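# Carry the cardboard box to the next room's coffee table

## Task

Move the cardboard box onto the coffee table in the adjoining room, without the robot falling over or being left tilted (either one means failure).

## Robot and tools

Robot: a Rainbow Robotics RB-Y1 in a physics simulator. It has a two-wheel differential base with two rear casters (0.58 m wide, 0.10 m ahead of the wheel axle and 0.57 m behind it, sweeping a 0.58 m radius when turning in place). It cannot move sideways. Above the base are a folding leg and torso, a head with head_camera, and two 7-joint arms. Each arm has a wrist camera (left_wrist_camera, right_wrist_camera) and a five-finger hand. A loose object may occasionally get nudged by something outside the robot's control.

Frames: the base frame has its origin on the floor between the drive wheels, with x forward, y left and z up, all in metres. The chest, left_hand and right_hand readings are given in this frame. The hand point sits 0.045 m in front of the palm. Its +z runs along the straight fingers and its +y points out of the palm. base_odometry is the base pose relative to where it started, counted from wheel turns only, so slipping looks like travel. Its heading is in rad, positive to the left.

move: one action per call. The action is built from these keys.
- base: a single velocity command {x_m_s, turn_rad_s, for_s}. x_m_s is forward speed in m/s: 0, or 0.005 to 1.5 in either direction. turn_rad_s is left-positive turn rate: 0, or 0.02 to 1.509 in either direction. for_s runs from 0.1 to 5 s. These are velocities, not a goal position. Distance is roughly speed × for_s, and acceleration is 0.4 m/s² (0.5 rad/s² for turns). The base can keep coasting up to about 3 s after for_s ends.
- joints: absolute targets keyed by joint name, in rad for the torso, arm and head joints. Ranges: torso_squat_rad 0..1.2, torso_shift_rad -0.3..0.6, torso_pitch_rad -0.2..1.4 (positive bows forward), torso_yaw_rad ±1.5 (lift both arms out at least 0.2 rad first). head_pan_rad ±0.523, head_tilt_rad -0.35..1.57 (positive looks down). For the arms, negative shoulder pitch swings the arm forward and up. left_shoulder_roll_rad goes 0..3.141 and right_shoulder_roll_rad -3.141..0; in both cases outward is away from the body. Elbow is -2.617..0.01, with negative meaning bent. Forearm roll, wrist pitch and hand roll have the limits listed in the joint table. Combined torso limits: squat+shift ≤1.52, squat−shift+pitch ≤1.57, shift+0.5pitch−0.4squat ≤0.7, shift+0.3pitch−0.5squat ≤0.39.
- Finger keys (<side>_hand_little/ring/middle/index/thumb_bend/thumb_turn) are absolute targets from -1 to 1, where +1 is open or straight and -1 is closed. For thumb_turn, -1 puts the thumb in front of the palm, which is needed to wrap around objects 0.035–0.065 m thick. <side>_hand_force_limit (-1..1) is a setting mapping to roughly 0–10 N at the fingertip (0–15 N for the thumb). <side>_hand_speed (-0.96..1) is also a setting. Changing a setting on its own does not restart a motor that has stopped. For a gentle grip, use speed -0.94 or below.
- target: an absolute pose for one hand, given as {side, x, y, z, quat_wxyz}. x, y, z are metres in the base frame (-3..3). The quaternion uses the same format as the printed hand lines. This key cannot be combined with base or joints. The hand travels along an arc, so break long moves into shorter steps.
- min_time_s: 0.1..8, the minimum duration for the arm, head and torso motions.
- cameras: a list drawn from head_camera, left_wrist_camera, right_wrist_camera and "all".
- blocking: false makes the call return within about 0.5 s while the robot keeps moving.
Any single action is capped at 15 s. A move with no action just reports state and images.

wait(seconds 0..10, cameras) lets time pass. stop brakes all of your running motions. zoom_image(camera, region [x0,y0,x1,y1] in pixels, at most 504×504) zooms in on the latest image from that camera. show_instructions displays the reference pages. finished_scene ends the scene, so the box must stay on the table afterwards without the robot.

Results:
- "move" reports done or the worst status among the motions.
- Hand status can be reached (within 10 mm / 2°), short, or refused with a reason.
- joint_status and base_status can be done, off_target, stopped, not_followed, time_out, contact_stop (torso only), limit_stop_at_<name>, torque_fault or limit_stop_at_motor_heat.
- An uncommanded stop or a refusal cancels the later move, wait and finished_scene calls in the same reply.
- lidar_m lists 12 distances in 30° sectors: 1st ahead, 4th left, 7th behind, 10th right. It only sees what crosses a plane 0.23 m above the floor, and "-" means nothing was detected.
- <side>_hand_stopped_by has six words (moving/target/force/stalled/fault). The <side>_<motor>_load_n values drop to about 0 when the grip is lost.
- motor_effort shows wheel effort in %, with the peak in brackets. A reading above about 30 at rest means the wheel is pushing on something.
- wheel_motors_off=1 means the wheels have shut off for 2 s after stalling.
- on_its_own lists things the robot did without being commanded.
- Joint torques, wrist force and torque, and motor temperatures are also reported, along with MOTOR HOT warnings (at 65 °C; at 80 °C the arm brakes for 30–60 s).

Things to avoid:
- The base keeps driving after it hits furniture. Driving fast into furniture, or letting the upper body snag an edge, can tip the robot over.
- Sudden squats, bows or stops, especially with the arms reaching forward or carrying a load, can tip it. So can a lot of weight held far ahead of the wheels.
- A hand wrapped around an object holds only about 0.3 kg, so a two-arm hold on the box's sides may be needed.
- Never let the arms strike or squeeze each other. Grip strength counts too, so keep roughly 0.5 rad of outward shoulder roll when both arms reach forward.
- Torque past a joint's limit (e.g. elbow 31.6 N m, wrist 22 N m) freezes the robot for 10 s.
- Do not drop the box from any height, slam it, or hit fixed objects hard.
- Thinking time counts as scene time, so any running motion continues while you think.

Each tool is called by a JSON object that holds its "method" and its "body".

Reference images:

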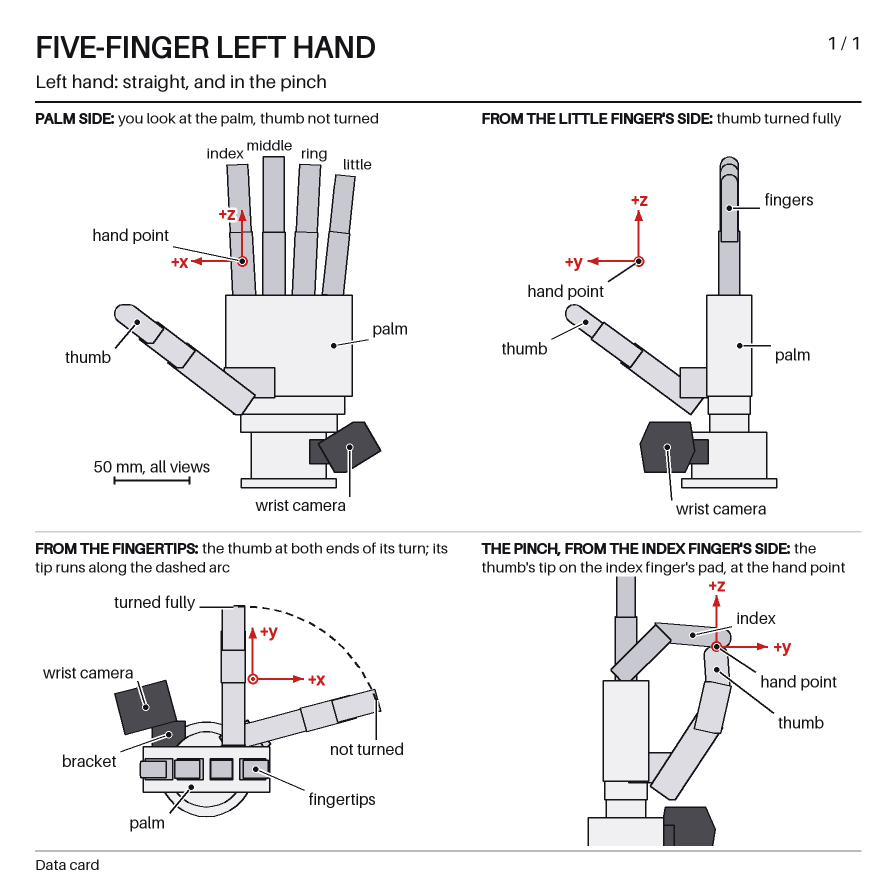

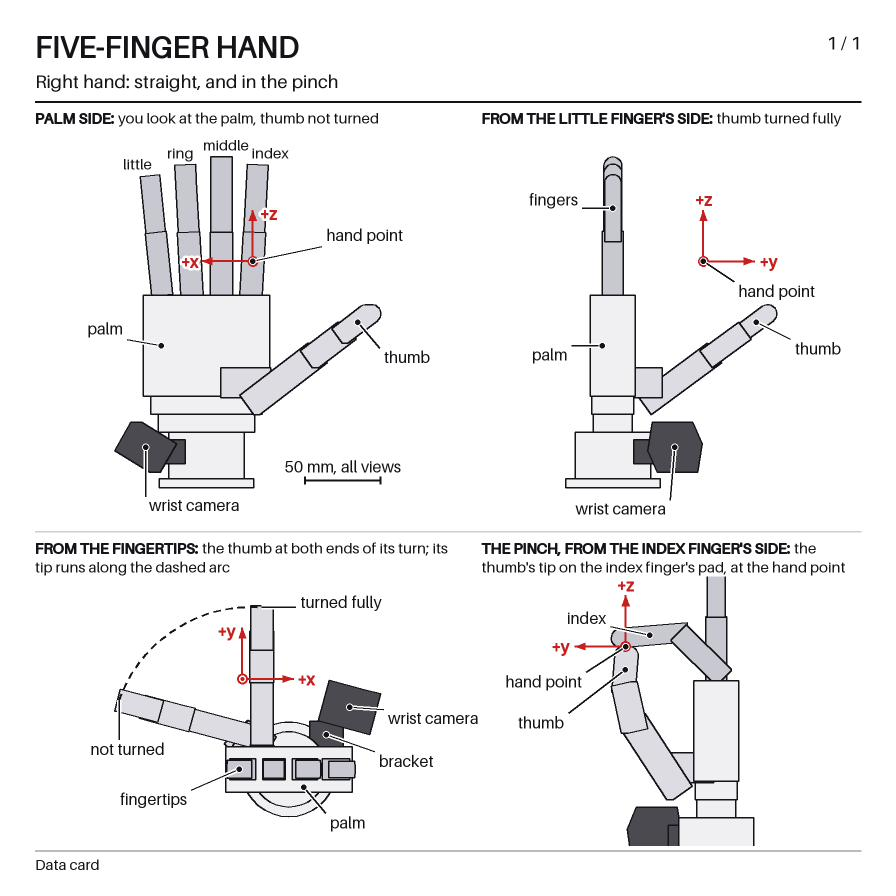

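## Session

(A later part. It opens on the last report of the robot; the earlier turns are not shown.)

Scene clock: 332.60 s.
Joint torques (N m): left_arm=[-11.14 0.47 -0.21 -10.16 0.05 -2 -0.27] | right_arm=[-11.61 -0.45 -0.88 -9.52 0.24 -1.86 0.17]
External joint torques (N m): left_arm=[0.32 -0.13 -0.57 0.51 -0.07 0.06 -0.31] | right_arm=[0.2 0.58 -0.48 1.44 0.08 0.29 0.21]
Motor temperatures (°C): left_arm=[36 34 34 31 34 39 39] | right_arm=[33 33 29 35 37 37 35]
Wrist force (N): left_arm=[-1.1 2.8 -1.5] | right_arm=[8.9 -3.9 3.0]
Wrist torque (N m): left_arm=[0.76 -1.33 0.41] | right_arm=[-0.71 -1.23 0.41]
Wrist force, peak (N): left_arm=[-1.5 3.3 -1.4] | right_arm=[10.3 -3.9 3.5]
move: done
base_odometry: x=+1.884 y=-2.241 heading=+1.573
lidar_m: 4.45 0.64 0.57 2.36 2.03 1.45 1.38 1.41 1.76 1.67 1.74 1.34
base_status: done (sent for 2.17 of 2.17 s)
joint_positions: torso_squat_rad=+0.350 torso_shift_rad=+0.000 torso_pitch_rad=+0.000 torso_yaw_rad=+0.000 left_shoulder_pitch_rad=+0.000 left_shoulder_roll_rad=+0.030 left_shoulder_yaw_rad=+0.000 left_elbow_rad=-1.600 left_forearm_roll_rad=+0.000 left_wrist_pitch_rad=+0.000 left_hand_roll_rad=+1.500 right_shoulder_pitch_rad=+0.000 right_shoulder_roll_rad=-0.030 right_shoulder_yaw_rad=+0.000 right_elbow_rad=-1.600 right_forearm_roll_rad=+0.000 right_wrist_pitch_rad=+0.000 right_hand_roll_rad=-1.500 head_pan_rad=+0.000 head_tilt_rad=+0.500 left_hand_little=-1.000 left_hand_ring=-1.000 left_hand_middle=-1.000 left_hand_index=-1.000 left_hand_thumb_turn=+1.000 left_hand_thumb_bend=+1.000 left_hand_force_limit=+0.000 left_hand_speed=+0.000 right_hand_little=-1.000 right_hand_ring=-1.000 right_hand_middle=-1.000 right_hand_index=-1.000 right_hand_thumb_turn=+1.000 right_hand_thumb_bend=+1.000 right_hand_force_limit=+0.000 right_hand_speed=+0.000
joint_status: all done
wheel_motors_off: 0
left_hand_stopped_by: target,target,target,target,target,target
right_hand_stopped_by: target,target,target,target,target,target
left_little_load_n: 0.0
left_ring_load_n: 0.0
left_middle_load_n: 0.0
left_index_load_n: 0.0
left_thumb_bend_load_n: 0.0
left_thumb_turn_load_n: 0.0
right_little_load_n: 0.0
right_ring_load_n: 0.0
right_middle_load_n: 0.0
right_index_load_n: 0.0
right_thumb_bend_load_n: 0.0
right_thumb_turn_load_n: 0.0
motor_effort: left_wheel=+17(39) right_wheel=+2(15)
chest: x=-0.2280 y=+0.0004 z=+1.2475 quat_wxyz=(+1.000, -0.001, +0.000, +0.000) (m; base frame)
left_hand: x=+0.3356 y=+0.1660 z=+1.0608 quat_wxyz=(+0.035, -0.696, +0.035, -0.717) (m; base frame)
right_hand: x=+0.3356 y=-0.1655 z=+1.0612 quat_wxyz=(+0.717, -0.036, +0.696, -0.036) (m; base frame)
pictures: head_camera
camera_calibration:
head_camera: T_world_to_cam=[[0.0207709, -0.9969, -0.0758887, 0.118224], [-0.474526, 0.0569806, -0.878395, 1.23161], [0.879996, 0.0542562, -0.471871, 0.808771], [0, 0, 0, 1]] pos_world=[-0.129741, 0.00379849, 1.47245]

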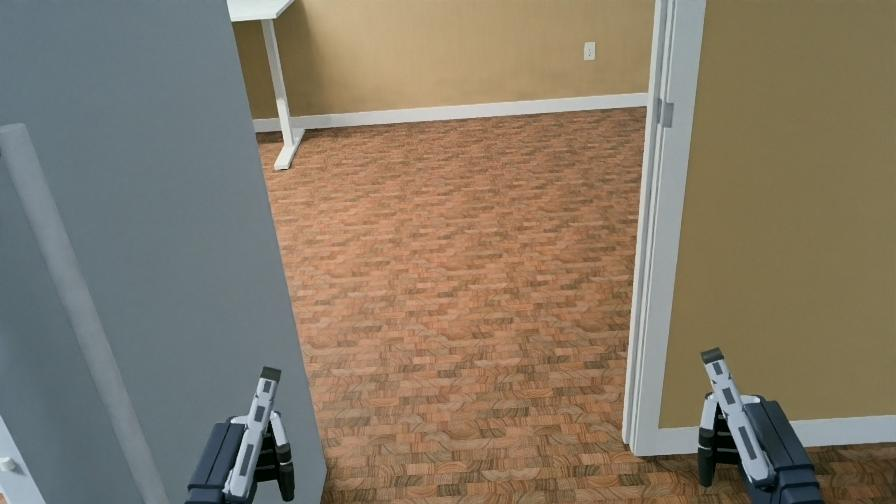

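{"method": "move", "body": {"base": {"turn_rad_s": -0.03, "for_s": 0.7}}}

{"method": "move", "body": {"base": {"x_m_s": 0.4, "for_s": 3.0}, "cameras": ["head_camera"]}}

Scene clock: 349.83 s.
Joint torques (N m): left_arm=[-11.27 0.28 -0.51 -10.63 0.2 -2.07 -0.31] | right_arm=[-11.45 -0.43 -0.6 -9.57 0.19 -1.82 0.13]
External joint torques (N m): left_arm=[0.18 -0.32 -0.87 0.04 0.09 -0.01 -0.35] | right_arm=[0.35 0.6 -0.21 1.38 0.02 0.32 0.17]
Wrist force (N): left_arm=[-1.3 2.5 -1.7] | right_arm=[10.0 -4.3 3.9]
Wrist torque (N m): left_arm=[0.70 -1.29 0.42] | right_arm=[-0.78 -1.43 0.51]
Wrist force, peak (N): left_arm=[-1.7 3.0 -1.7] | right_arm=[10.0 -4.3 3.9]
move: done
base_odometry: x=+1.884 y=-2.241 heading=+1.553
lidar_m: 1.43 0.65 0.56 2.37 2.10 1.46 1.38 1.41 1.75 1.68 1.75 1.34
base_status: done (sent for 0.7 of 0.7 s)
joint_positions: torso_squat_rad=+0.350 torso_shift_rad=+0.000 torso_pitch_rad=+0.000 torso_yaw_rad=+0.000 left_shoulder_pitch_rad=+0.000 left_shoulder_roll_rad=+0.030 left_shoulder_yaw_rad=+0.000 left_elbow_rad=-1.600 left_forearm_roll_rad=+0.000 left_wrist_pitch_rad=+0.000 left_hand_roll_rad=+1.500 right_shoulder_pitch_rad=+0.000 right_shoulder_roll_rad=-0.030 right_shoulder_yaw_rad=+0.000 right_elbow_rad=-1.600 right_forearm_roll_rad=+0.000 right_wrist_pitch_rad=+0.000 right_hand_roll_rad=-1.500 head_pan_rad=+0.000 head_tilt_rad=+0.500 left_hand_little=-1.000 left_hand_ring=-1.000 left_hand_middle=-1.000 left_hand_index=-1.000 left_hand_thumb_turn=+1.000 left_hand_thumb_bend=+1.000 left_hand_force_limit=+0.000 left_hand_speed=+0.000 right_hand_little=-1.000 right_hand_ring=-1.000 right_hand_middle=-1.000 right_hand_index=-1.000 right_hand_thumb_turn=+1.000 right_hand_thumb_bend=+1.000 right_hand_force_limit=+0.000 right_hand_speed=+0.000
joint_status: not commanded
wheel_motors_off: 0
left_hand_stopped_by: target,target,target,target,target,target
right_hand_stopped_by: target,target,target,target,target,target
left_little_load_n: 0.0
left_ring_load_n: 0.0
left_middle_load_n: 0.0
left_index_load_n: 0.0
left_thumb_bend_load_n: 0.0
left_thumb_turn_load_n: 0.0
right_little_load_n: 0.0
right_ring_load_n: 0.0
right_middle_load_n: 0.0
right_index_load_n: 0.0
right_thumb_bend_load_n: 0.0
right_thumb_turn_load_n: 0.0
motor_effort: left_wheel=+18(31) right_wheel=+2(11)
chest: x=-0.2280 y=+0.0004 z=+1.2475 quat_wxyz=(+1.000, -0.001, +0.000, +0.000) (m; base frame)
left_hand: x=+0.3356 y=+0.1660 z=+1.0608 quat_wxyz=(+0.035, -0.696, +0.035, -0.717) (m; base frame)
right_hand: x=+0.3356 y=-0.1655 z=+1.0612 quat_wxyz=(+0.717, -0.036, +0.696, -0.036) (m; base frame)
pictures: none

Scene clock: 354.37 s.
Joint torques (N m): left_arm=[-11.14 0.96 -0.62 -10.6 -0.04 -2.07 -0.27] | right_arm=[-11.34 -0.55 -0.81 -9.67 0.21 -1.8 0.15]
External joint torques (N m): left_arm=[0.31 0.36 -0.99 0.06 -0.15 -0.01 -0.31] | right_arm=[0.47 0.48 -0.43 1.28 0.04 0.35 0.19]
Wrist force (N): left_arm=[-1.0 2.6 -1.2] | right_arm=[9.2 -4.6 3.9]
Wrist torque (N m): left_arm=[0.70 -1.32 0.44] | right_arm=[-0.89 -1.28 0.44]
Wrist force, peak (N): left_arm=[-1.4 3.0 -1.9] | right_arm=[9.7 -4.5 4.0]
move: done
base_odometry: x=+1.906 y=-1.041 heading=+1.552
lidar_m: 3.26 3.02 0.56 0.48 0.51 0.69 2.57 2.46 1.71 0.39 0.37 2.21
base_status: done (sent for 3 of 3 s)
joint_positions: torso_squat_rad=+0.350 torso_shift_rad=+0.000 torso_pitch_rad=+0.000 torso_yaw_rad=+0.000 left_shoulder_pitch_rad=+0.000 left_shoulder_roll_rad=+0.030 left_shoulder_yaw_rad=+0.000 left_elbow_rad=-1.600 left_forearm_roll_rad=+0.000 left_wrist_pitch_rad=+0.000 left_hand_roll_rad=+1.500 right_shoulder_pitch_rad=+0.000 right_shoulder_roll_rad=-0.030 right_shoulder_yaw_rad=+0.000 right_elbow_rad=-1.600 right_forearm_roll_rad=+0.000 right_wrist_pitch_rad=+0.000 right_hand_roll_rad=-1.500 head_pan_rad=+0.000 head_tilt_rad=+0.500 left_hand_little=-1.000 left_hand_ring=-1.000 left_hand_middle=-1.000 left_hand_index=-1.000 left_hand_thumb_turn=+1.000 left_hand_thumb_bend=+1.000 left_hand_force_limit=+0.000 left_hand_speed=+0.000 right_hand_little=-1.000 right_hand_ring=-1.000 right_hand_middle=-1.000 right_hand_index=-1.000 right_hand_thumb_turn=+1.000 right_hand_thumb_bend=+1.000 right_hand_force_limit=+0.000 right_hand_speed=+0.000
joint_status: not commanded
wheel_motors_off: 0
left_hand_stopped_by: target,target,target,target,target,target
right_hand_stopped_by: target,target,target,target,target,target
left_little_load_n: 0.0
left_ring_load_n: 0.0
left_middle_load_n: 0.0
left_index_load_n: 0.0
left_thumb_bend_load_n: 0.0
left_thumb_turn_load_n: 0.0
right_little_load_n: 0.0
right_ring_load_n: 0.0
right_middle_load_n: 0.5
right_index_load_n: 0.0
right_thumb_bend_load_n: 0.0
right_thumb_turn_load_n: 0.0
motor_effort: left_wheel=-9(47) right_wheel=+6(34)
chest: x=-0.2280 y=+0.0004 z=+1.2475 quat_wxyz=(+1.000, -0.001, +0.000, +0.000) (m; base frame)
left_hand: x=+0.3356 y=+0.1660 z=+1.0608 quat_wxyz=(+0.035, -0.696, +0.035, -0.717) (m; base frame)
right_hand: x=+0.3356 y=-0.1655 z=+1.0612 quat_wxyz=(+0.717, -0.036, +0.696, -0.036) (m; base frame)
pictures: head_camera
camera_calibration:
head_camera: T_world_to_cam=[[0.0207633, -0.9969, -0.0758875, 0.118221], [-0.474603, 0.0569783, -0.878354, 1.23154], [0.879955, 0.054254, -0.471949, 0.80888], [0, 0, 0, 1]] pos_world=[-0.129741, 0.00379849, 1.47245]

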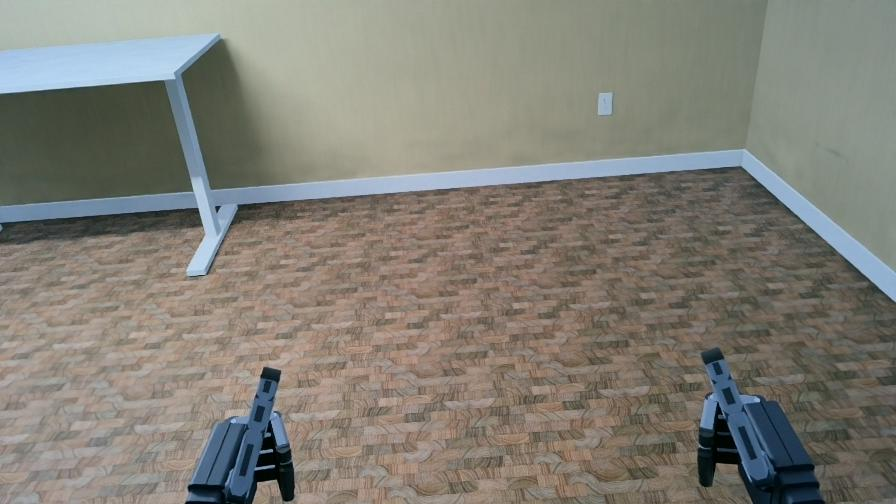

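{"method": "move", "body": {"base": {"turn_rad_s": 0.05, "for_s": 0.7}}}

{"method": "move", "body": {"base": {"x_m_s": 0.4, "for_s": 2.7}}}

{"method": "move", "body": {"base": {"turn_rad_s": 0.8, "for_s": 1.76}, "joints": {"head_tilt_rad": 0.4}, "cameras": ["head_camera"]}}

Scene clock: 361.40 s.
Joint torques (N m): left_arm=[-11.41 0.11 -0.68 -10.38 0.05 -2.14 -0.33] | right_arm=[-11.33 -0.48 -1.16 -9.68 0.27 -1.82 0.11]
External joint torques (N m): left_arm=[0.04 -0.49 -1.04 0.29 -0.07 -0.07 -0.38] | right_arm=[0.48 0.55 -0.77 1.28 0.1 0.33 0.15]
Wrist force (N): left_arm=[-1.0 2.7 -1.4] | right_arm=[9.4 -4.1 3.9]
Wrist torque (N m): left_arm=[0.70 -1.32 0.44] | right_arm=[-0.78 -1.34 0.39]
Wrist force, peak (N): left_arm=[-1.5 3.2 -1.8] | right_arm=[10.0 -4.2 3.6]
move: done
base_odometry: x=+1.906 y=-1.041 heading=+1.586
lidar_m: 3.25 3.02 0.53 0.49 0.52 0.71 2.56 2.36 1.71 0.38 0.37 2.29
base_status: done (sent for 0.7 of 0.7 s)
joint_positions: torso_squat_rad=+0.350 torso_shift_rad=+0.000 torso_pitch_rad=+0.000 torso_yaw_rad=+0.000 left_shoulder_pitch_rad=+0.000 left_shoulder_roll_rad=+0.030 left_shoulder_yaw_rad=+0.000 left_elbow_rad=-1.600 left_forearm_roll_rad=+0.000 left_wrist_pitch_rad=+0.000 left_hand_roll_rad=+1.500 right_shoulder_pitch_rad=+0.000 right_shoulder_roll_rad=-0.030 right_shoulder_yaw_rad=+0.000 right_elbow_rad=-1.600 right_forearm_roll_rad=+0.000 right_wrist_pitch_rad=+0.000 right_hand_roll_rad=-1.500 head_pan_rad=+0.000 head_tilt_rad=+0.500 left_hand_little=-1.000 left_hand_ring=-1.000 left_hand_middle=-1.000 left_hand_index=-1.000 left_hand_thumb_turn=+1.000 left_hand_thumb_bend=+1.000 left_hand_force_limit=+0.000 left_hand_speed=+0.000 right_hand_little=-1.000 right_hand_ring=-1.000 right_hand_middle=-1.000 right_hand_index=-1.000 right_hand_thumb_turn=+1.000 right_hand_thumb_bend=+1.000 right_hand_force_limit=+0.000 right_hand_speed=+0.000
joint_status: not commanded
wheel_motors_off: 0
left_hand_stopped_by: target,target,target,target,target,target
right_hand_stopped_by: target,target,target,target,target,target
left_little_load_n: 0.0
left_ring_load_n: 0.0
left_middle_load_n: 0.0
left_index_load_n: 0.0
left_thumb_bend_load_n: 0.0
left_thumb_turn_load_n: 0.0
right_little_load_n: 0.0
right_ring_load_n: 0.0
right_middle_load_n: 0.0
right_index_load_n: 0.0
right_thumb_bend_load_n: 0.0
right_thumb_turn_load_n: 0.0
motor_effort: left_wheel=-17(31) right_wheel=+7(26)
chest: x=-0.2280 y=+0.0004 z=+1.2475 quat_wxyz=(+1.000, -0.001, +0.000, +0.000) (m; base frame)
left_hand: x=+0.3356 y=+0.1660 z=+1.0608 quat_wxyz=(+0.035, -0.696, +0.035, -0.717) (m; base frame)
right_hand: x=+0.3356 y=-0.1655 z=+1.0612 quat_wxyz=(+0.717, -0.036, +0.696, -0.036) (m; base frame)
pictures: none

Scene clock: 365.53 s.
Joint torques (N m): left_arm=[-11.11 0.26 -0.51 -10.61 0.16 -2.07 -0.22] | right_arm=[-11.3 -0.5 -0.97 -9.67 0.2 -1.8 0.11]
External joint torques (N m): left_arm=[0.34 -0.33 -0.87 0.06 0.04 -0.01 -0.26] | right_arm=[0.51 0.53 -0.58 1.29 0.04 0.35 0.15]
Wrist force (N): left_arm=[-1.2 2.9 -1.5] | right_arm=[9.4 -3.8 3.2]
Wrist torque (N m): left_arm=[0.79 -1.31 0.41] | right_arm=[-0.70 -1.30 0.41]
Wrist force, peak (N): left_arm=[-1.1 3.3 -1.7] | right_arm=[10.5 -3.4 3.7]
move: done
base_odometry: x=+1.889 y=+0.039 heading=+1.587
lidar_m: 2.18 2.07 2.92 3.02 1.29 1.02 1.93 0.94 1.21 1.60 1.67 2.23
base_status: done (sent for 2.7 of 2.7 s)
joint_positions: torso_squat_rad=+0.350 torso_shift_rad=+0.000 torso_pitch_rad=+0.000 torso_yaw_rad=+0.000 left_shoulder_pitch_rad=+0.000 left_shoulder_roll_rad=+0.030 left_shoulder_yaw_rad=+0.000 left_elbow_rad=-1.600 left_forearm_roll_rad=+0.000 left_wrist_pitch_rad=+0.000 left_hand_roll_rad=+1.500 right_shoulder_pitch_rad=+0.000 right_shoulder_roll_rad=-0.030 right_shoulder_yaw_rad=+0.000 right_elbow_rad=-1.600 right_forearm_roll_rad=+0.000 right_wrist_pitch_rad=+0.000 right_hand_roll_rad=-1.500 head_pan_rad=+0.000 head_tilt_rad=+0.500 left_hand_little=-1.000 left_hand_ring=-1.000 left_hand_middle=-1.000 left_hand_index=-1.000 left_hand_thumb_turn=+1.000 left_hand_thumb_bend=+1.000 left_hand_force_limit=+0.000 left_hand_speed=+0.000 right_hand_little=-1.000 right_hand_ring=-1.000 right_hand_middle=-1.000 right_hand_index=-1.000 right_hand_thumb_turn=+1.000 right_hand_thumb_bend=+1.000 right_hand_force_limit=+0.000 right_hand_speed=+0.000
joint_status: not commanded
wheel_motors_off: 0
left_hand_stopped_by: target,target,target,target,target,target
right_hand_stopped_by: target,target,target,target,target,target
left_little_load_n: 0.0
left_ring_load_n: 0.0
left_middle_load_n: 0.0
left_index_load_n: 0.0
left_thumb_bend_load_n: -0.5
left_thumb_turn_load_n: 0.0
right_little_load_n: 0.0
right_ring_load_n: -0.5
right_middle_load_n: 0.0
right_index_load_n: 0.0
right_thumb_bend_load_n: 0.0
right_thumb_turn_load_n: 0.0
motor_effort: left_wheel=+16(47) right_wheel=-12(25)
chest: x=-0.2280 y=+0.0004 z=+1.2475 quat_wxyz=(+1.000, -0.001, +0.000, +0.000) (m; base frame)
left_hand: x=+0.3357 y=+0.1660 z=+1.0608 quat_wxyz=(+0.035, -0.696, +0.035, -0.717) (m; base frame)
right_hand: x=+0.3357 y=-0.1655 z=+1.0612 quat_wxyz=(+0.717, -0.036, +0.696, -0.036) (m; base frame)
pictures: none

Scene clock: 369.23 s.
Joint torques (N m): left_arm=[-11.66 0.37 -0.49 -10.45 0.22 -2.01 -0.35] | right_arm=[-11.3 -0.5 -1.02 -9.61 0.28 -1.82 0.14]
External joint torques (N m): left_arm=[-0.2 -0.23 -0.85 0.22 0.1 0.05 -0.39] | right_arm=[0.51 0.53 -0.63 1.34 0.12 0.33 0.18]
Wrist force (N): left_arm=[-1.2 2.3 -1.5] | right_arm=[9.5 -3.9 3.5]
Wrist torque (N m): left_arm=[0.66 -1.31 0.41] | right_arm=[-0.73 -1.34 0.45]
Wrist force, peak (N): left_arm=[-1.3 3.2 -1.6] | right_arm=[10.0 -4.2 3.7]
move: done
base_odometry: x=+1.889 y=+0.039 heading=+3.000
lidar_m: 3.01 1.56 1.03 1.24 0.93 1.08 1.60 1.61 1.97 2.18 2.06 2.67
base_status: done (sent for 1.77 of 1.77 s)
joint_positions: torso_squat_rad=+0.350 torso_shift_rad=+0.000 torso_pitch_rad=+0.000 torso_yaw_rad=+0.000 left_shoulder_pitch_rad=+0.000 left_shoulder_roll_rad=+0.030 left_shoulder_yaw_rad=+0.000 left_elbow_rad=-1.600 left_forearm_roll_rad=+0.000 left_wrist_pitch_rad=+0.000 left_hand_roll_rad=+1.500 right_shoulder_pitch_rad=+0.000 right_shoulder_roll_rad=-0.030 right_shoulder_yaw_rad=+0.000 right_elbow_rad=-1.600 right_forearm_roll_rad=+0.000 right_wrist_pitch_rad=+0.000 right_hand_roll_rad=-1.500 head_pan_rad=+0.000 head_tilt_rad=+0.400 left_hand_little=-1.000 left_hand_ring=-1.000 left_hand_middle=-1.000 left_hand_index=-1.000 left_hand_thumb_turn=+1.000 left_hand_thumb_bend=+1.000 left_hand_force_limit=+0.000 left_hand_speed=+0.000 right_hand_little=-1.000 right_hand_ring=-1.000 right_hand_middle=-1.000 right_hand_index=-1.000 right_hand_thumb_turn=+1.000 right_hand_thumb_bend=+1.000 right_hand_force_limit=+0.000 right_hand_speed=+0.000
joint_status: all done
wheel_motors_off: 0
left_hand_stopped_by: target,target,target,target,target,target
right_hand_stopped_by: target,target,target,target,target,target
left_little_load_n: 0.0
left_ring_load_n: 0.0
left_middle_load_n: 0.0
left_index_load_n: 0.0
left_thumb_bend_load_n: 0.0
left_thumb_turn_load_n: 0.0
right_little_load_n: 0.0
right_ring_load_n: 0.0
right_middle_load_n: 0.0
right_index_load_n: 0.0
right_thumb_bend_load_n: 0.0
right_thumb_turn_load_n: -0.5
motor_effort: left_wheel=+6(42) right_wheel=+12(34)
chest: x=-0.2280 y=+0.0004 z=+1.2475 quat_wxyz=(+1.000, -0.001, +0.000, +0.000) (m; base frame)
left_hand: x=+0.3356 y=+0.1660 z=+1.0608 quat_wxyz=(+0.035, -0.696, +0.035, -0.717) (m; base frame)
right_hand: x=+0.3356 y=-0.1655 z=+1.0612 quat_wxyz=(+0.717, -0.036, +0.696, -0.036) (m; base frame)
pictures: head_camera

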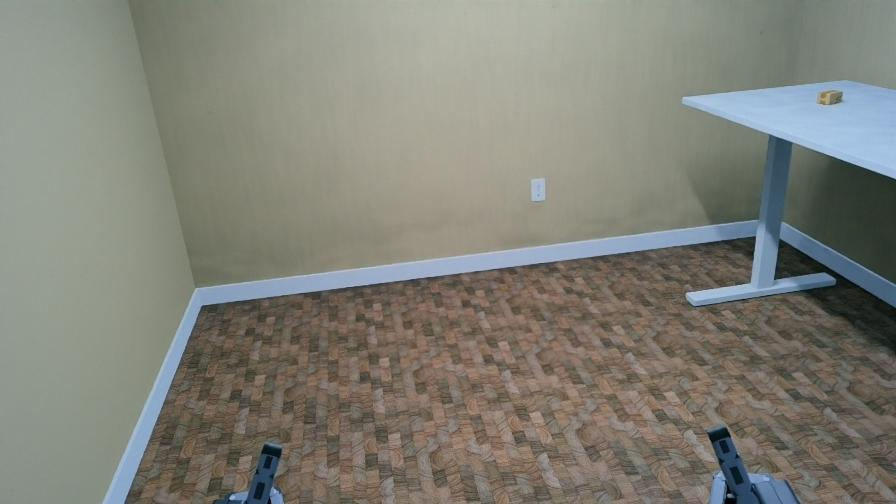

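{"method": "move", "body": {"base": {"x_m_s": 0.5, "for_s": 4.2}}}

{"method": "move", "body": {"base": {"turn_rad_s": -0.8, "for_s": 1.79}, "cameras": ["head_camera"]}}

Scene clock: 379.20 s.
Joint torques (N m): left_arm=[-11.35 0.37 -0.87 -10.37 0.21 -2.03 -0.36] | right_arm=[-11.25 -0.33 -0.87 -9.73 0.24 -1.85 0.17]
External joint torques (N m): left_arm=[0.1 -0.23 -1.23 0.29 0.09 0.04 -0.41] | right_arm=[0.55 0.7 -0.49 1.23 0.07 0.3 0.21]
Wrist force (N): left_arm=[-1.1 3.3 -1.1] | right_arm=[9.6 -3.5 2.8]
Wrist torque (N m): left_arm=[0.79 -1.28 0.40] | right_arm=[-0.64 -1.38 0.44]
Wrist force, peak (N): left_arm=[-1.4 3.1 -2.1] | right_arm=[10.1 -4.2 4.0]
move: done
base_odometry: x=-0.190 y=+0.335 heading=+3.000
lidar_m: 0.95 0.96 1.16 1.25 1.27 1.54 2.93 3.23 1.60 1.80 1.35 1.07
base_status: done (sent for 4.2 of 4.2 s)
joint_positions: torso_squat_rad=+0.350 torso_shift_rad=+0.000 torso_pitch_rad=+0.000 torso_yaw_rad=+0.000 left_shoulder_pitch_rad=+0.000 left_shoulder_roll_rad=+0.030 left_shoulder_yaw_rad=+0.000 left_elbow_rad=-1.600 left_forearm_roll_rad=+0.000 left_wrist_pitch_rad=+0.000 left_hand_roll_rad=+1.500 right_shoulder_pitch_rad=+0.000 right_shoulder_roll_rad=-0.030 right_shoulder_yaw_rad=+0.000 right_elbow_rad=-1.600 right_forearm_roll_rad=+0.000 right_wrist_pitch_rad=+0.000 right_hand_roll_rad=-1.500 head_pan_rad=+0.000 head_tilt_rad=+0.400 left_hand_little=-1.000 left_hand_ring=-1.000 left_hand_middle=-1.000 left_hand_index=-1.000 left_hand_thumb_turn=+1.000 left_hand_thumb_bend=+1.000 left_hand_force_limit=+0.000 left_hand_speed=+0.000 right_hand_little=-1.000 right_hand_ring=-1.000 right_hand_middle=-1.000 right_hand_index=-1.000 right_hand_thumb_turn=+1.000 right_hand_thumb_bend=+1.000 right_hand_force_limit=+0.000 right_hand_speed=+0.000
joint_status: not commanded
wheel_motors_off: 0
left_hand_stopped_by: target,target,target,target,target,target
right_hand_stopped_by: target,target,target,target,target,target
left_little_load_n: 0.0
left_ring_load_n: 0.0
left_middle_load_n: 0.0
left_index_load_n: 0.0
left_thumb_bend_load_n: 0.0
left_thumb_turn_load_n: 0.0
right_little_load_n: 0.0
right_ring_load_n: 0.0
right_middle_load_n: 0.0
right_index_load_n: -0.5
right_thumb_bend_load_n: 0.0
right_thumb_turn_load_n: 0.0
motor_effort: left_wheel=+4(46) right_wheel=-4(43)
chest: x=-0.2280 y=+0.0004 z=+1.2475 quat_wxyz=(+1.000, -0.001, +0.000, +0.000) (m; base frame)
left_hand: x=+0.3356 y=+0.1660 z=+1.0608 quat_wxyz=(+0.035, -0.696, +0.035, -0.717) (m; base frame)
right_hand: x=+0.3356 y=-0.1655 z=+1.0612 quat_wxyz=(+0.717, -0.036, +0.696, -0.036) (m; base frame)
pictures: none

Scene clock: 382.97 s.
Joint torques (N m): left_arm=[-11.14 0.4 -0.29 -10.41 0.25 -2.04 -0.15] | right_arm=[-11.39 -0.43 -0.89 -9.72 0.23 -1.81 0.1]
External joint torques (N m): left_arm=[0.32 -0.2 -0.65 0.26 0.13 0.02 -0.19] | right_arm=[0.42 0.61 -0.49 1.24 0.07 0.34 0.14]
Wrist force (N): left_arm=[-1.3 2.6 -1.4] | right_arm=[9.0 -3.8 3.5]
Wrist torque (N m): left_arm=[0.70 -1.27 0.43] | right_arm=[-0.73 -1.26 0.41]
Wrist force, peak (N): left_arm=[-1.5 3.1 -1.5] | right_arm=[9.7 -4.4 3.3]
move: done
base_odometry: x=-0.190 y=+0.334 heading=+1.561
lidar_m: 1.80 1.32 1.00 0.96 0.97 1.29 1.24 1.27 1.68 3.66 2.73 1.61
base_status: done (sent for 1.8 of 1.8 s)
joint_positions: torso_squat_rad=+0.350 torso_shift_rad=+0.000 torso_pitch_rad=+0.000 torso_yaw_rad=+0.000 left_shoulder_pitch_rad=+0.000 left_shoulder_roll_rad=+0.030 left_shoulder_yaw_rad=+0.000 left_elbow_rad=-1.600 left_forearm_roll_rad=+0.000 left_wrist_pitch_rad=+0.000 left_hand_roll_rad=+1.500 right_shoulder_pitch_rad=+0.000 right_shoulder_roll_rad=-0.030 right_shoulder_yaw_rad=+0.000 right_elbow_rad=-1.600 right_forearm_roll_rad=+0.000 right_wrist_pitch_rad=+0.000 right_hand_roll_rad=-1.500 head_pan_rad=+0.000 head_tilt_rad=+0.400 left_hand_little=-1.000 left_hand_ring=-1.000 left_hand_middle=-1.000 left_hand_index=-1.000 left_hand_thumb_turn=+1.000 left_hand_thumb_bend=+1.000 left_hand_force_limit=+0.000 left_hand_speed=+0.000 right_hand_little=-1.000 right_hand_ring=-1.000 right_hand_middle=-1.000 right_hand_index=-1.000 right_hand_thumb_turn=+1.000 right_hand_thumb_bend=+1.000 right_hand_force_limit=+0.000 right_hand_speed=+0.000
joint_status: not commanded
wheel_motors_off: 0
left_hand_stopped_by: target,target,target,target,target,target
right_hand_stopped_by: target,target,target,target,target,target
left_little_load_n: 0.0
left_ring_load_n: 0.0
left_middle_load_n: 0.0
left_index_load_n: 0.0
left_thumb_bend_load_n: 0.0
left_thumb_turn_load_n: 0.0
right_little_load_n: 0.0
right_ring_load_n: 0.0
right_middle_load_n: 0.0
right_index_load_n: 0.0
right_thumb_bend_load_n: 0.0
right_thumb_turn_load_n: -0.5
motor_effort: left_wheel=+19(41) right_wheel=+1(36)
chest: x=-0.2280 y=+0.0004 z=+1.2475 quat_wxyz=(+1.000, -0.001, +0.000, +0.000) (m; base frame)
left_hand: x=+0.3356 y=+0.1660 z=+1.0608 quat_wxyz=(+0.035, -0.696, +0.035, -0.717) (m; base frame)
right_hand: x=+0.3356 y=-0.1655 z=+1.0612 quat_wxyz=(+0.717, -0.036, +0.696, -0.036) (m; base frame)
pictures: head_camera
camera_calibration:
head_camera: T_world_to_cam=[[0.0283723, -0.9969, -0.0733802, 0.116142], [-0.384521, 0.0568763, -0.921362, 1.31234], [0.92268, 0.0543574, -0.381715, 0.686997], [0, 0, 0, 1]] pos_world=[-0.132553, 0.00379801, 1.4799]

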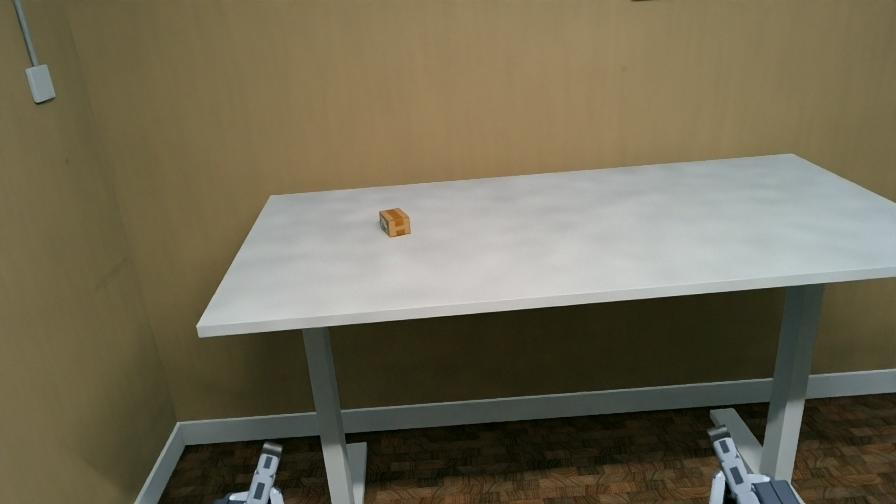

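{"method": "move", "body": {"base": {"x_m_s": 0.3, "for_s": 2.0}, "joints": {"left_elbow_rad": -2.0, "right_elbow_rad": -2.0, "head_tilt_rad": 0.7}, "cameras": ["head_camera"]}}

{"method": "zoom_image", "body": {"camera": "head_camera", "region": [250, 50, 550, 250]}}

Scene clock: 412.73 s.
Joint torques (N m): left_arm=[-10.96 0 -0.16 -10.11 0.02 -1.85 -0.25] | right_arm=[-10.85 -0.36 -1.04 -9.33 0.22 -1.42 0.07]
External joint torques (N m): left_arm=[0.01 -0.47 -0.51 0.05 -0.08 -0.01 -0.29] | right_arm=[0.5 0.54 -0.67 1.14 0.07 0.51 0.11]
Wrist force (N): left_arm=[-0.5 2.6 -3.6] | right_arm=[8.1 -3.9 1.2]
Wrist torque (N m): left_arm=[0.83 -1.44 0.44] | right_arm=[-0.57 -1.08 0.38]
Wrist force, peak (N): left_arm=[-1.0 2.9 -4.1] | right_arm=[10.6 -4.4 3.1]
move: done
base_odometry: x=-0.184 y=+0.934 heading=+1.561
lidar_m: 1.20 0.78 1.03 0.98 1.02 1.33 1.84 1.89 3.03 3.63 1.12 1.11
base_status: done (sent for 2 of 2 s)
joint_positions: torso_squat_rad=+0.350 torso_shift_rad=+0.000 torso_pitch_rad=+0.000 torso_yaw_rad=+0.000 left_shoulder_pitch_rad=+0.000 left_shoulder_roll_rad=+0.030 left_shoulder_yaw_rad=+0.000 left_elbow_rad=-2.000 left_forearm_roll_rad=+0.000 left_wrist_pitch_rad=+0.000 left_hand_roll_rad=+1.500 right_shoulder_pitch_rad=+0.000 right_shoulder_roll_rad=-0.030 right_shoulder_yaw_rad=+0.000 right_elbow_rad=-2.000 right_forearm_roll_rad=+0.000 right_wrist_pitch_rad=+0.000 right_hand_roll_rad=-1.500 head_pan_rad=+0.000 head_tilt_rad=+0.700 left_hand_little=-1.000 left_hand_ring=-1.000 left_hand_middle=-1.000 left_hand_index=-1.000 left_hand_thumb_turn=+1.000 left_hand_thumb_bend=+1.000 left_hand_force_limit=+0.000 left_hand_speed=+0.000 right_hand_little=-1.000 right_hand_ring=-1.000 right_hand_middle=-1.000 right_hand_index=-1.000 right_hand_thumb_turn=+1.000 right_hand_thumb_bend=+1.000 right_hand_force_limit=+0.000 right_hand_speed=+0.000
joint_status: all done
wheel_motors_off: 0
left_hand_stopped_by: target,target,target,target,target,target
right_hand_stopped_by: target,target,target,target,target,target
left_little_load_n: 0.0
left_ring_load_n: 0.0
left_middle_load_n: 0.0
left_index_load_n: 0.0
left_thumb_bend_load_n: 0.0
left_thumb_turn_load_n: 0.0
right_little_load_n: 0.0
right_ring_load_n: 0.0
right_middle_load_n: 0.0
right_index_load_n: 0.0
right_thumb_bend_load_n: 0.0
right_thumb_turn_load_n: 0.0
motor_effort: left_wheel=-7(44) right_wheel=+4(34)
chest: x=-0.2280 y=+0.0004 z=+1.2475 quat_wxyz=(+1.000, -0.001, +0.000, +0.000) (m; base frame)
left_hand: x=+0.2893 y=+0.1600 z=+1.2672 quat_wxyz=(+0.038, -0.539, +0.031, -0.841) (m; base frame)
right_hand: x=+0.2892 y=-0.1590 z=+1.2676 quat_wxyz=(+0.841, -0.032, +0.539, -0.038) (m; base frame)
pictures: head_camera
camera_calibration:
head_camera: T_world_to_cam=[[0.00506031, -0.996905, -0.0784501, 0.118714], [-0.639585, 0.0570798, -0.766598, 1.03585], [0.768703, 0.0540548, -0.637317, 1.02529], [0, 0, 0, 1]] pos_world=[-0.126235, 0.00379906, 1.45683]

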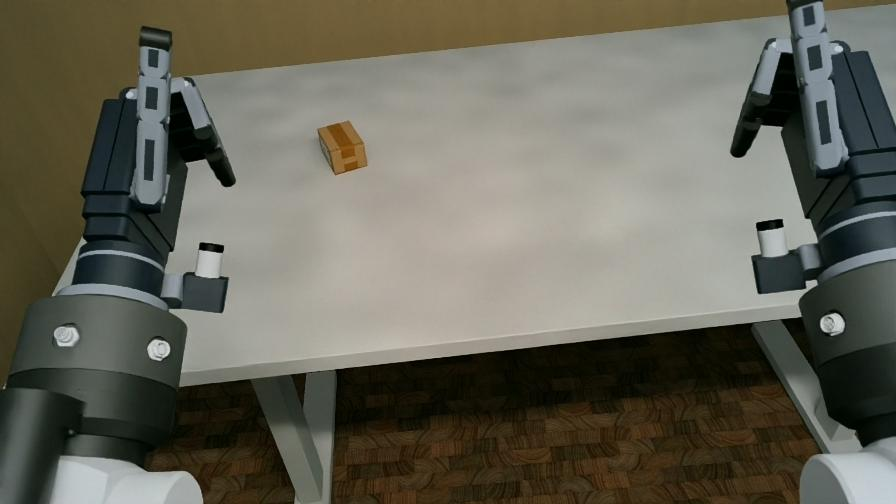

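Scaled by 1.680 from the camera's 896x504 image, which has a finer 1280x720 frame.

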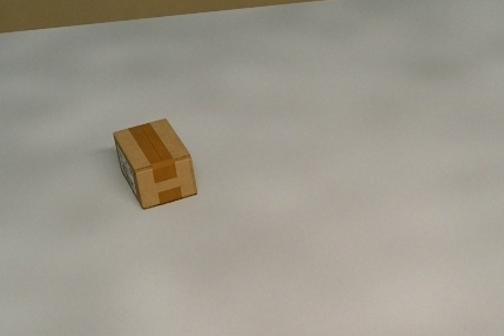

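{"method": "move", "body": {"base": {"x_m_s": 0.15, "for_s": 1.87}, "joints": {"torso_pitch_rad": 0.25, "head_tilt_rad": 0.7, "left_hand_little": 1, "left_hand_ring": 1, "left_hand_middle": 1, "left_hand_index": 1, "left_hand_thumb_turn": -1, "left_hand_thumb_bend": 1}, "min_time_s": 2, "cameras": ["head_camera"]}}

{"method": "zoom_image", "body": {"camera": "head_camera", "region": [250, 50, 550, 250]}}

Scene clock: 510.70 s.
Joint torques (N m): left_arm=[-7.25 0.17 -0.68 -10.41 0.16 -1.97 -0.23] | right_arm=[-6.36 -0.23 -1.02 -9.74 0.25 -1.61 0.19]
External joint torques (N m): left_arm=[-0.04 -0.3 -1.02 0.29 0.06 0.07 -0.26] | right_arm=[0.81 0.64 -0.56 1.24 0.08 0.49 0.23]
Wrist force (N): left_arm=[-1.1 2.7 -2.1] | right_arm=[9.0 -3.9 2.0]
Wrist torque (N m): left_arm=[0.74 -1.37 0.40] | right_arm=[-0.63 -1.24 0.44]
Wrist force, peak (N): left_arm=[-0.6 2.9 -4.3] | right_arm=[10.2 -4.3 2.2]
move: done
base_odometry: x=-0.181 y=+1.214 heading=+1.560
lidar_m: 0.92 0.56 0.56 1.01 1.04 1.36 2.12 2.17 3.18 3.62 0.94 0.97
base_status: done (sent for 1.87 of 1.87 s)
joint_positions: torso_squat_rad=+0.350 torso_shift_rad=+0.000 torso_pitch_rad=+0.250 torso_yaw_rad=+0.000 left_shoulder_pitch_rad=+0.000 left_shoulder_roll_rad=+0.030 left_shoulder_yaw_rad=+0.000 left_elbow_rad=-2.000 left_forearm_roll_rad=+0.000 left_wrist_pitch_rad=+0.000 left_hand_roll_rad=+1.500 right_shoulder_pitch_rad=+0.000 right_shoulder_roll_rad=-0.030 right_shoulder_yaw_rad=+0.000 right_elbow_rad=-2.000 right_forearm_roll_rad=+0.000 right_wrist_pitch_rad=+0.000 right_hand_roll_rad=-1.500 head_pan_rad=+0.000 head_tilt_rad=+0.700 left_hand_little=+1.000 left_hand_ring=+1.000 left_hand_middle=+1.000 left_hand_index=+1.000 left_hand_thumb_turn=-1.000 left_hand_thumb_bend=+1.000 left_hand_force_limit=+0.000 left_hand_speed=+0.000 right_hand_little=-1.000 right_hand_ring=-1.000 right_hand_middle=-1.000 right_hand_index=-1.000 right_hand_thumb_turn=+1.000 right_hand_thumb_bend=+1.000 right_hand_force_limit=+0.000 right_hand_speed=+0.000
joint_status: all done
wheel_motors_off: 0
left_hand_stopped_by: target,target,target,target,target,target
right_hand_stopped_by: target,target,target,target,target,target
left_little_load_n: 0.0
left_ring_load_n: 0.0
left_middle_load_n: 0.0
left_index_load_n: 0.0
left_thumb_bend_load_n: 0.0
left_thumb_turn_load_n: 0.0
right_little_load_n: 0.0
right_ring_load_n: 0.0
right_middle_load_n: 0.0
right_index_load_n: 0.0
right_thumb_bend_load_n: -0.5
right_thumb_turn_load_n: 0.0
motor_effort: left_wheel=-6(21) right_wheel=+4(28)
chest: x=-0.1515 y=+0.0004 z=+1.2379 quat_wxyz=(+0.992, -0.001, +0.125, +0.000) (m; base frame)
left_hand: x=+0.3546 y=+0.1600 z=+1.1290 quat_wxyz=(+0.033, -0.640, +0.036, -0.767) (m; base frame)
right_hand: x=+0.3547 y=-0.1591 z=+1.1295 quat_wxyz=(+0.767, -0.037, +0.640, -0.034) (m; base frame)
pictures: head_camera
camera_calibration:
head_camera: T_world_to_cam=[[-0.0145034, -0.996905, -0.0772615, 0.113132], [-0.809341, 0.0570787, -0.584559, 0.826258], [0.58716, 0.0540528, -0.807664, 1.14371], [0, 0, 0, 1]] pos_world=[-0.00117475, 0.00379906, 1.41547]

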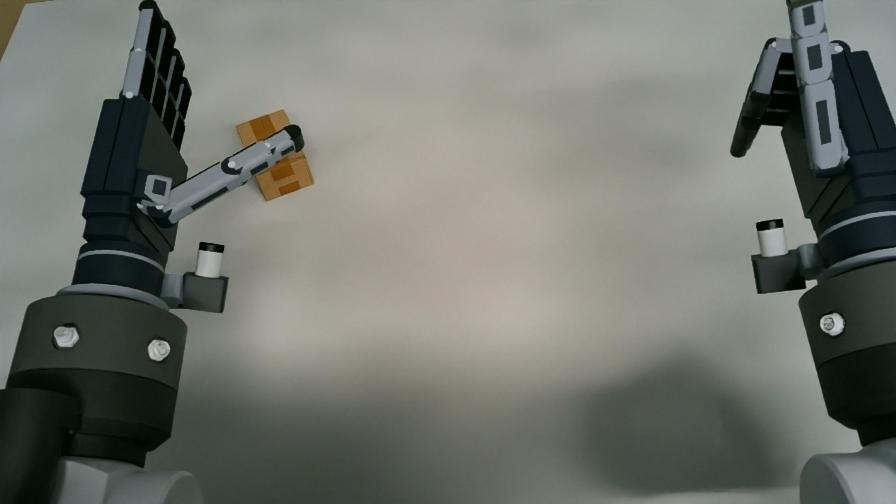

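Scaled by 1.680 from the camera's 896x504 image, which has a finer 1280x720 frame.

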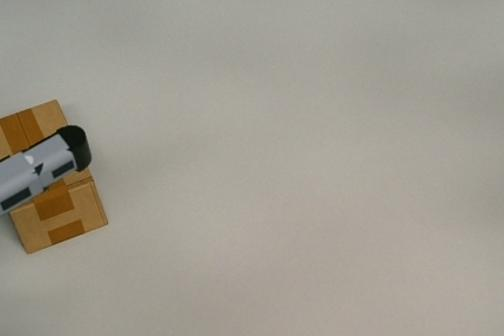

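{"method": "move", "body": {"target": {"side": "left", "x": 0.42, "y": 0.22, "z": 1.18, "quat_wxyz": [0.0696, -0.1682, 0.9085, -0.3763]}, "min_time_s": 2.5, "cameras": ["all"]}}

Scene clock: 516.60 s.
Joint torques (N m): left_arm=[-7.29 0.18 -0.59 -10.47 0.12 -2.02 -0.1] | right_arm=[-6.55 -0.12 -0.96 -9.74 0.28 -1.64 0.11]
External joint torques (N m): left_arm=[-0.07 -0.29 -0.94 0.23 0.02 0.02 -0.14] | right_arm=[0.62 0.75 -0.51 1.24 0.11 0.47 0.15]
Wrist force (N): left_arm=[-0.7 2.5 -2.0] | right_arm=[9.6 -3.8 2.5]
Wrist torque (N m): left_arm=[0.73 -1.40 0.44] | right_arm=[-0.66 -1.35 0.46]
Wrist force, peak (N): left_arm=[-1.3 3.3 -2.3] | right_arm=[9.8 -4.3 2.6]
move: refused
base_odometry: x=-0.181 y=+1.214 heading=+1.560
lidar_m: 0.92 0.55 0.57 1.01 1.04 1.36 2.12 2.17 3.18 3.61 0.94 0.97
base_status: not commanded
joint_positions: torso_squat_rad=+0.350 torso_shift_rad=+0.000 torso_pitch_rad=+0.250 torso_yaw_rad=+0.000 left_shoulder_pitch_rad=+0.000 left_shoulder_roll_rad=+0.030 left_shoulder_yaw_rad=+0.000 left_elbow_rad=-2.000 left_forearm_roll_rad=+0.000 left_wrist_pitch_rad=+0.000 left_hand_roll_rad=+1.500 right_shoulder_pitch_rad=+0.000 right_shoulder_roll_rad=-0.030 right_shoulder_yaw_rad=+0.000 right_elbow_rad=-2.000 right_forearm_roll_rad=+0.000 right_wrist_pitch_rad=+0.000 right_hand_roll_rad=-1.500 head_pan_rad=+0.000 head_tilt_rad=+0.700 left_hand_little=+1.000 left_hand_ring=+1.000 left_hand_middle=+1.000 left_hand_index=+1.000 left_hand_thumb_turn=-1.000 left_hand_thumb_bend=+1.000 left_hand_force_limit=+0.000 left_hand_speed=+0.000 right_hand_little=-1.000 right_hand_ring=-1.000 right_hand_middle=-1.000 right_hand_index=-1.000 right_hand_thumb_turn=+1.000 right_hand_thumb_bend=+1.000 right_hand_force_limit=+0.000 right_hand_speed=+0.000
joint_status: not commanded
wheel_motors_off: 0
left_hand_stopped_by: target,target,target,target,target,target
right_hand_stopped_by: target,target,target,target,target,target
left_little_load_n: 0.0
left_ring_load_n: 0.0
left_middle_load_n: 0.0
left_index_load_n: 0.0
left_thumb_bend_load_n: 0.0
left_thumb_turn_load_n: 0.0
right_little_load_n: 0.0
right_ring_load_n: 0.0
right_middle_load_n: 0.0
right_index_load_n: 0.0
right_thumb_bend_load_n: 0.0
right_thumb_turn_load_n: 0.0
motor_effort: left_wheel=-4(9) right_wheel=+6(7)
chest: x=-0.1515 y=+0.0004 z=+1.2379 quat_wxyz=(+0.992, -0.001, +0.125, +0.000) (m; base frame)
left_hand: x=+0.3546 y=+0.1600 z=+1.1290 quat_wxyz=(+0.033, -0.640, +0.036, -0.767) (m; base frame)
left_hand_status: refused: the way to the posture found for that pose passes 12 mm from the other arm (limit 20 mm); the posture itself is clear. Nothing moved. The way starts where the arm stands: move the arm first, then send the pose again.
right_hand: x=+0.3547 y=-0.1591 z=+1.1295 quat_wxyz=(+0.767, -0.037, +0.640, -0.034) (m; base frame)
pictures: head_camera, left_wrist_camera, right_wrist_camera
camera_calibration:
head_camera: T_world_to_cam=[[-0.0145034, -0.996905, -0.0772615, 0.113132], [-0.809341, 0.0570787, -0.584559, 0.826258], [0.58716, 0.0540528, -0.807664, 1.14371], [0, 0, 0, 1]] pos_world=[-0.00117475, 0.00379906, 1.41547]
left_wrist_camera: T_world_to_cam=[[-0.0276247, 0.929064, 0.368887, -0.549943], [-0.617687, -0.306009, 0.724446, -0.540668], [0.785939, -0.207844, 0.582324, -0.794456], [0, 0, 0, 1]] pos_world=[0.275238, 0.180361, 1.05718]
right_wrist_camera: T_world_to_cam=[[0.100728, 0.932224, -0.347581, 0.509774], [-0.621541, 0.331758, 0.709664, -0.526355], [0.776879, 0.144553, 0.612833, -0.829635], [0, 0, 0, 1]] pos_world=[0.266026, -0.180675, 1.05915]

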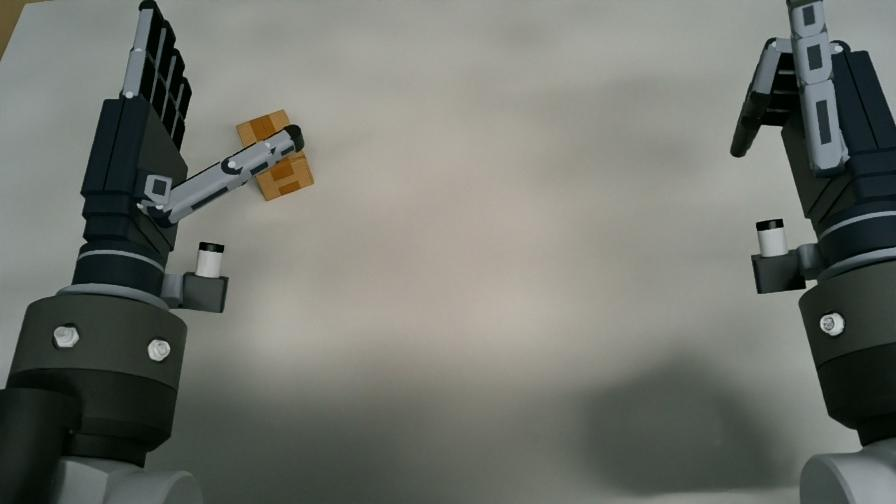

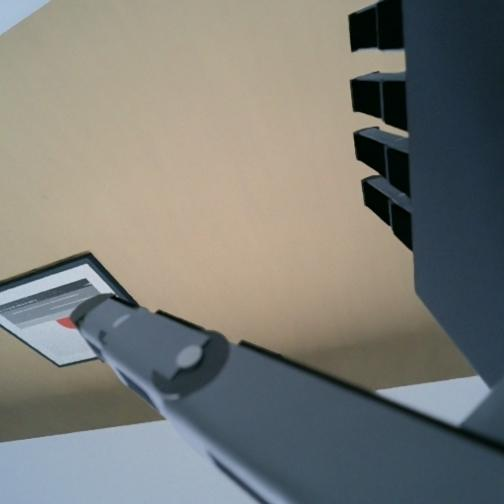

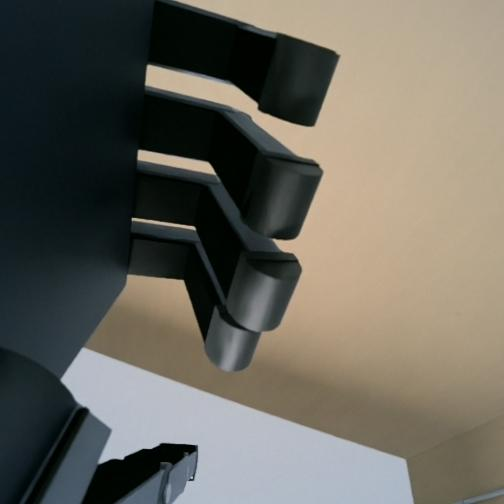

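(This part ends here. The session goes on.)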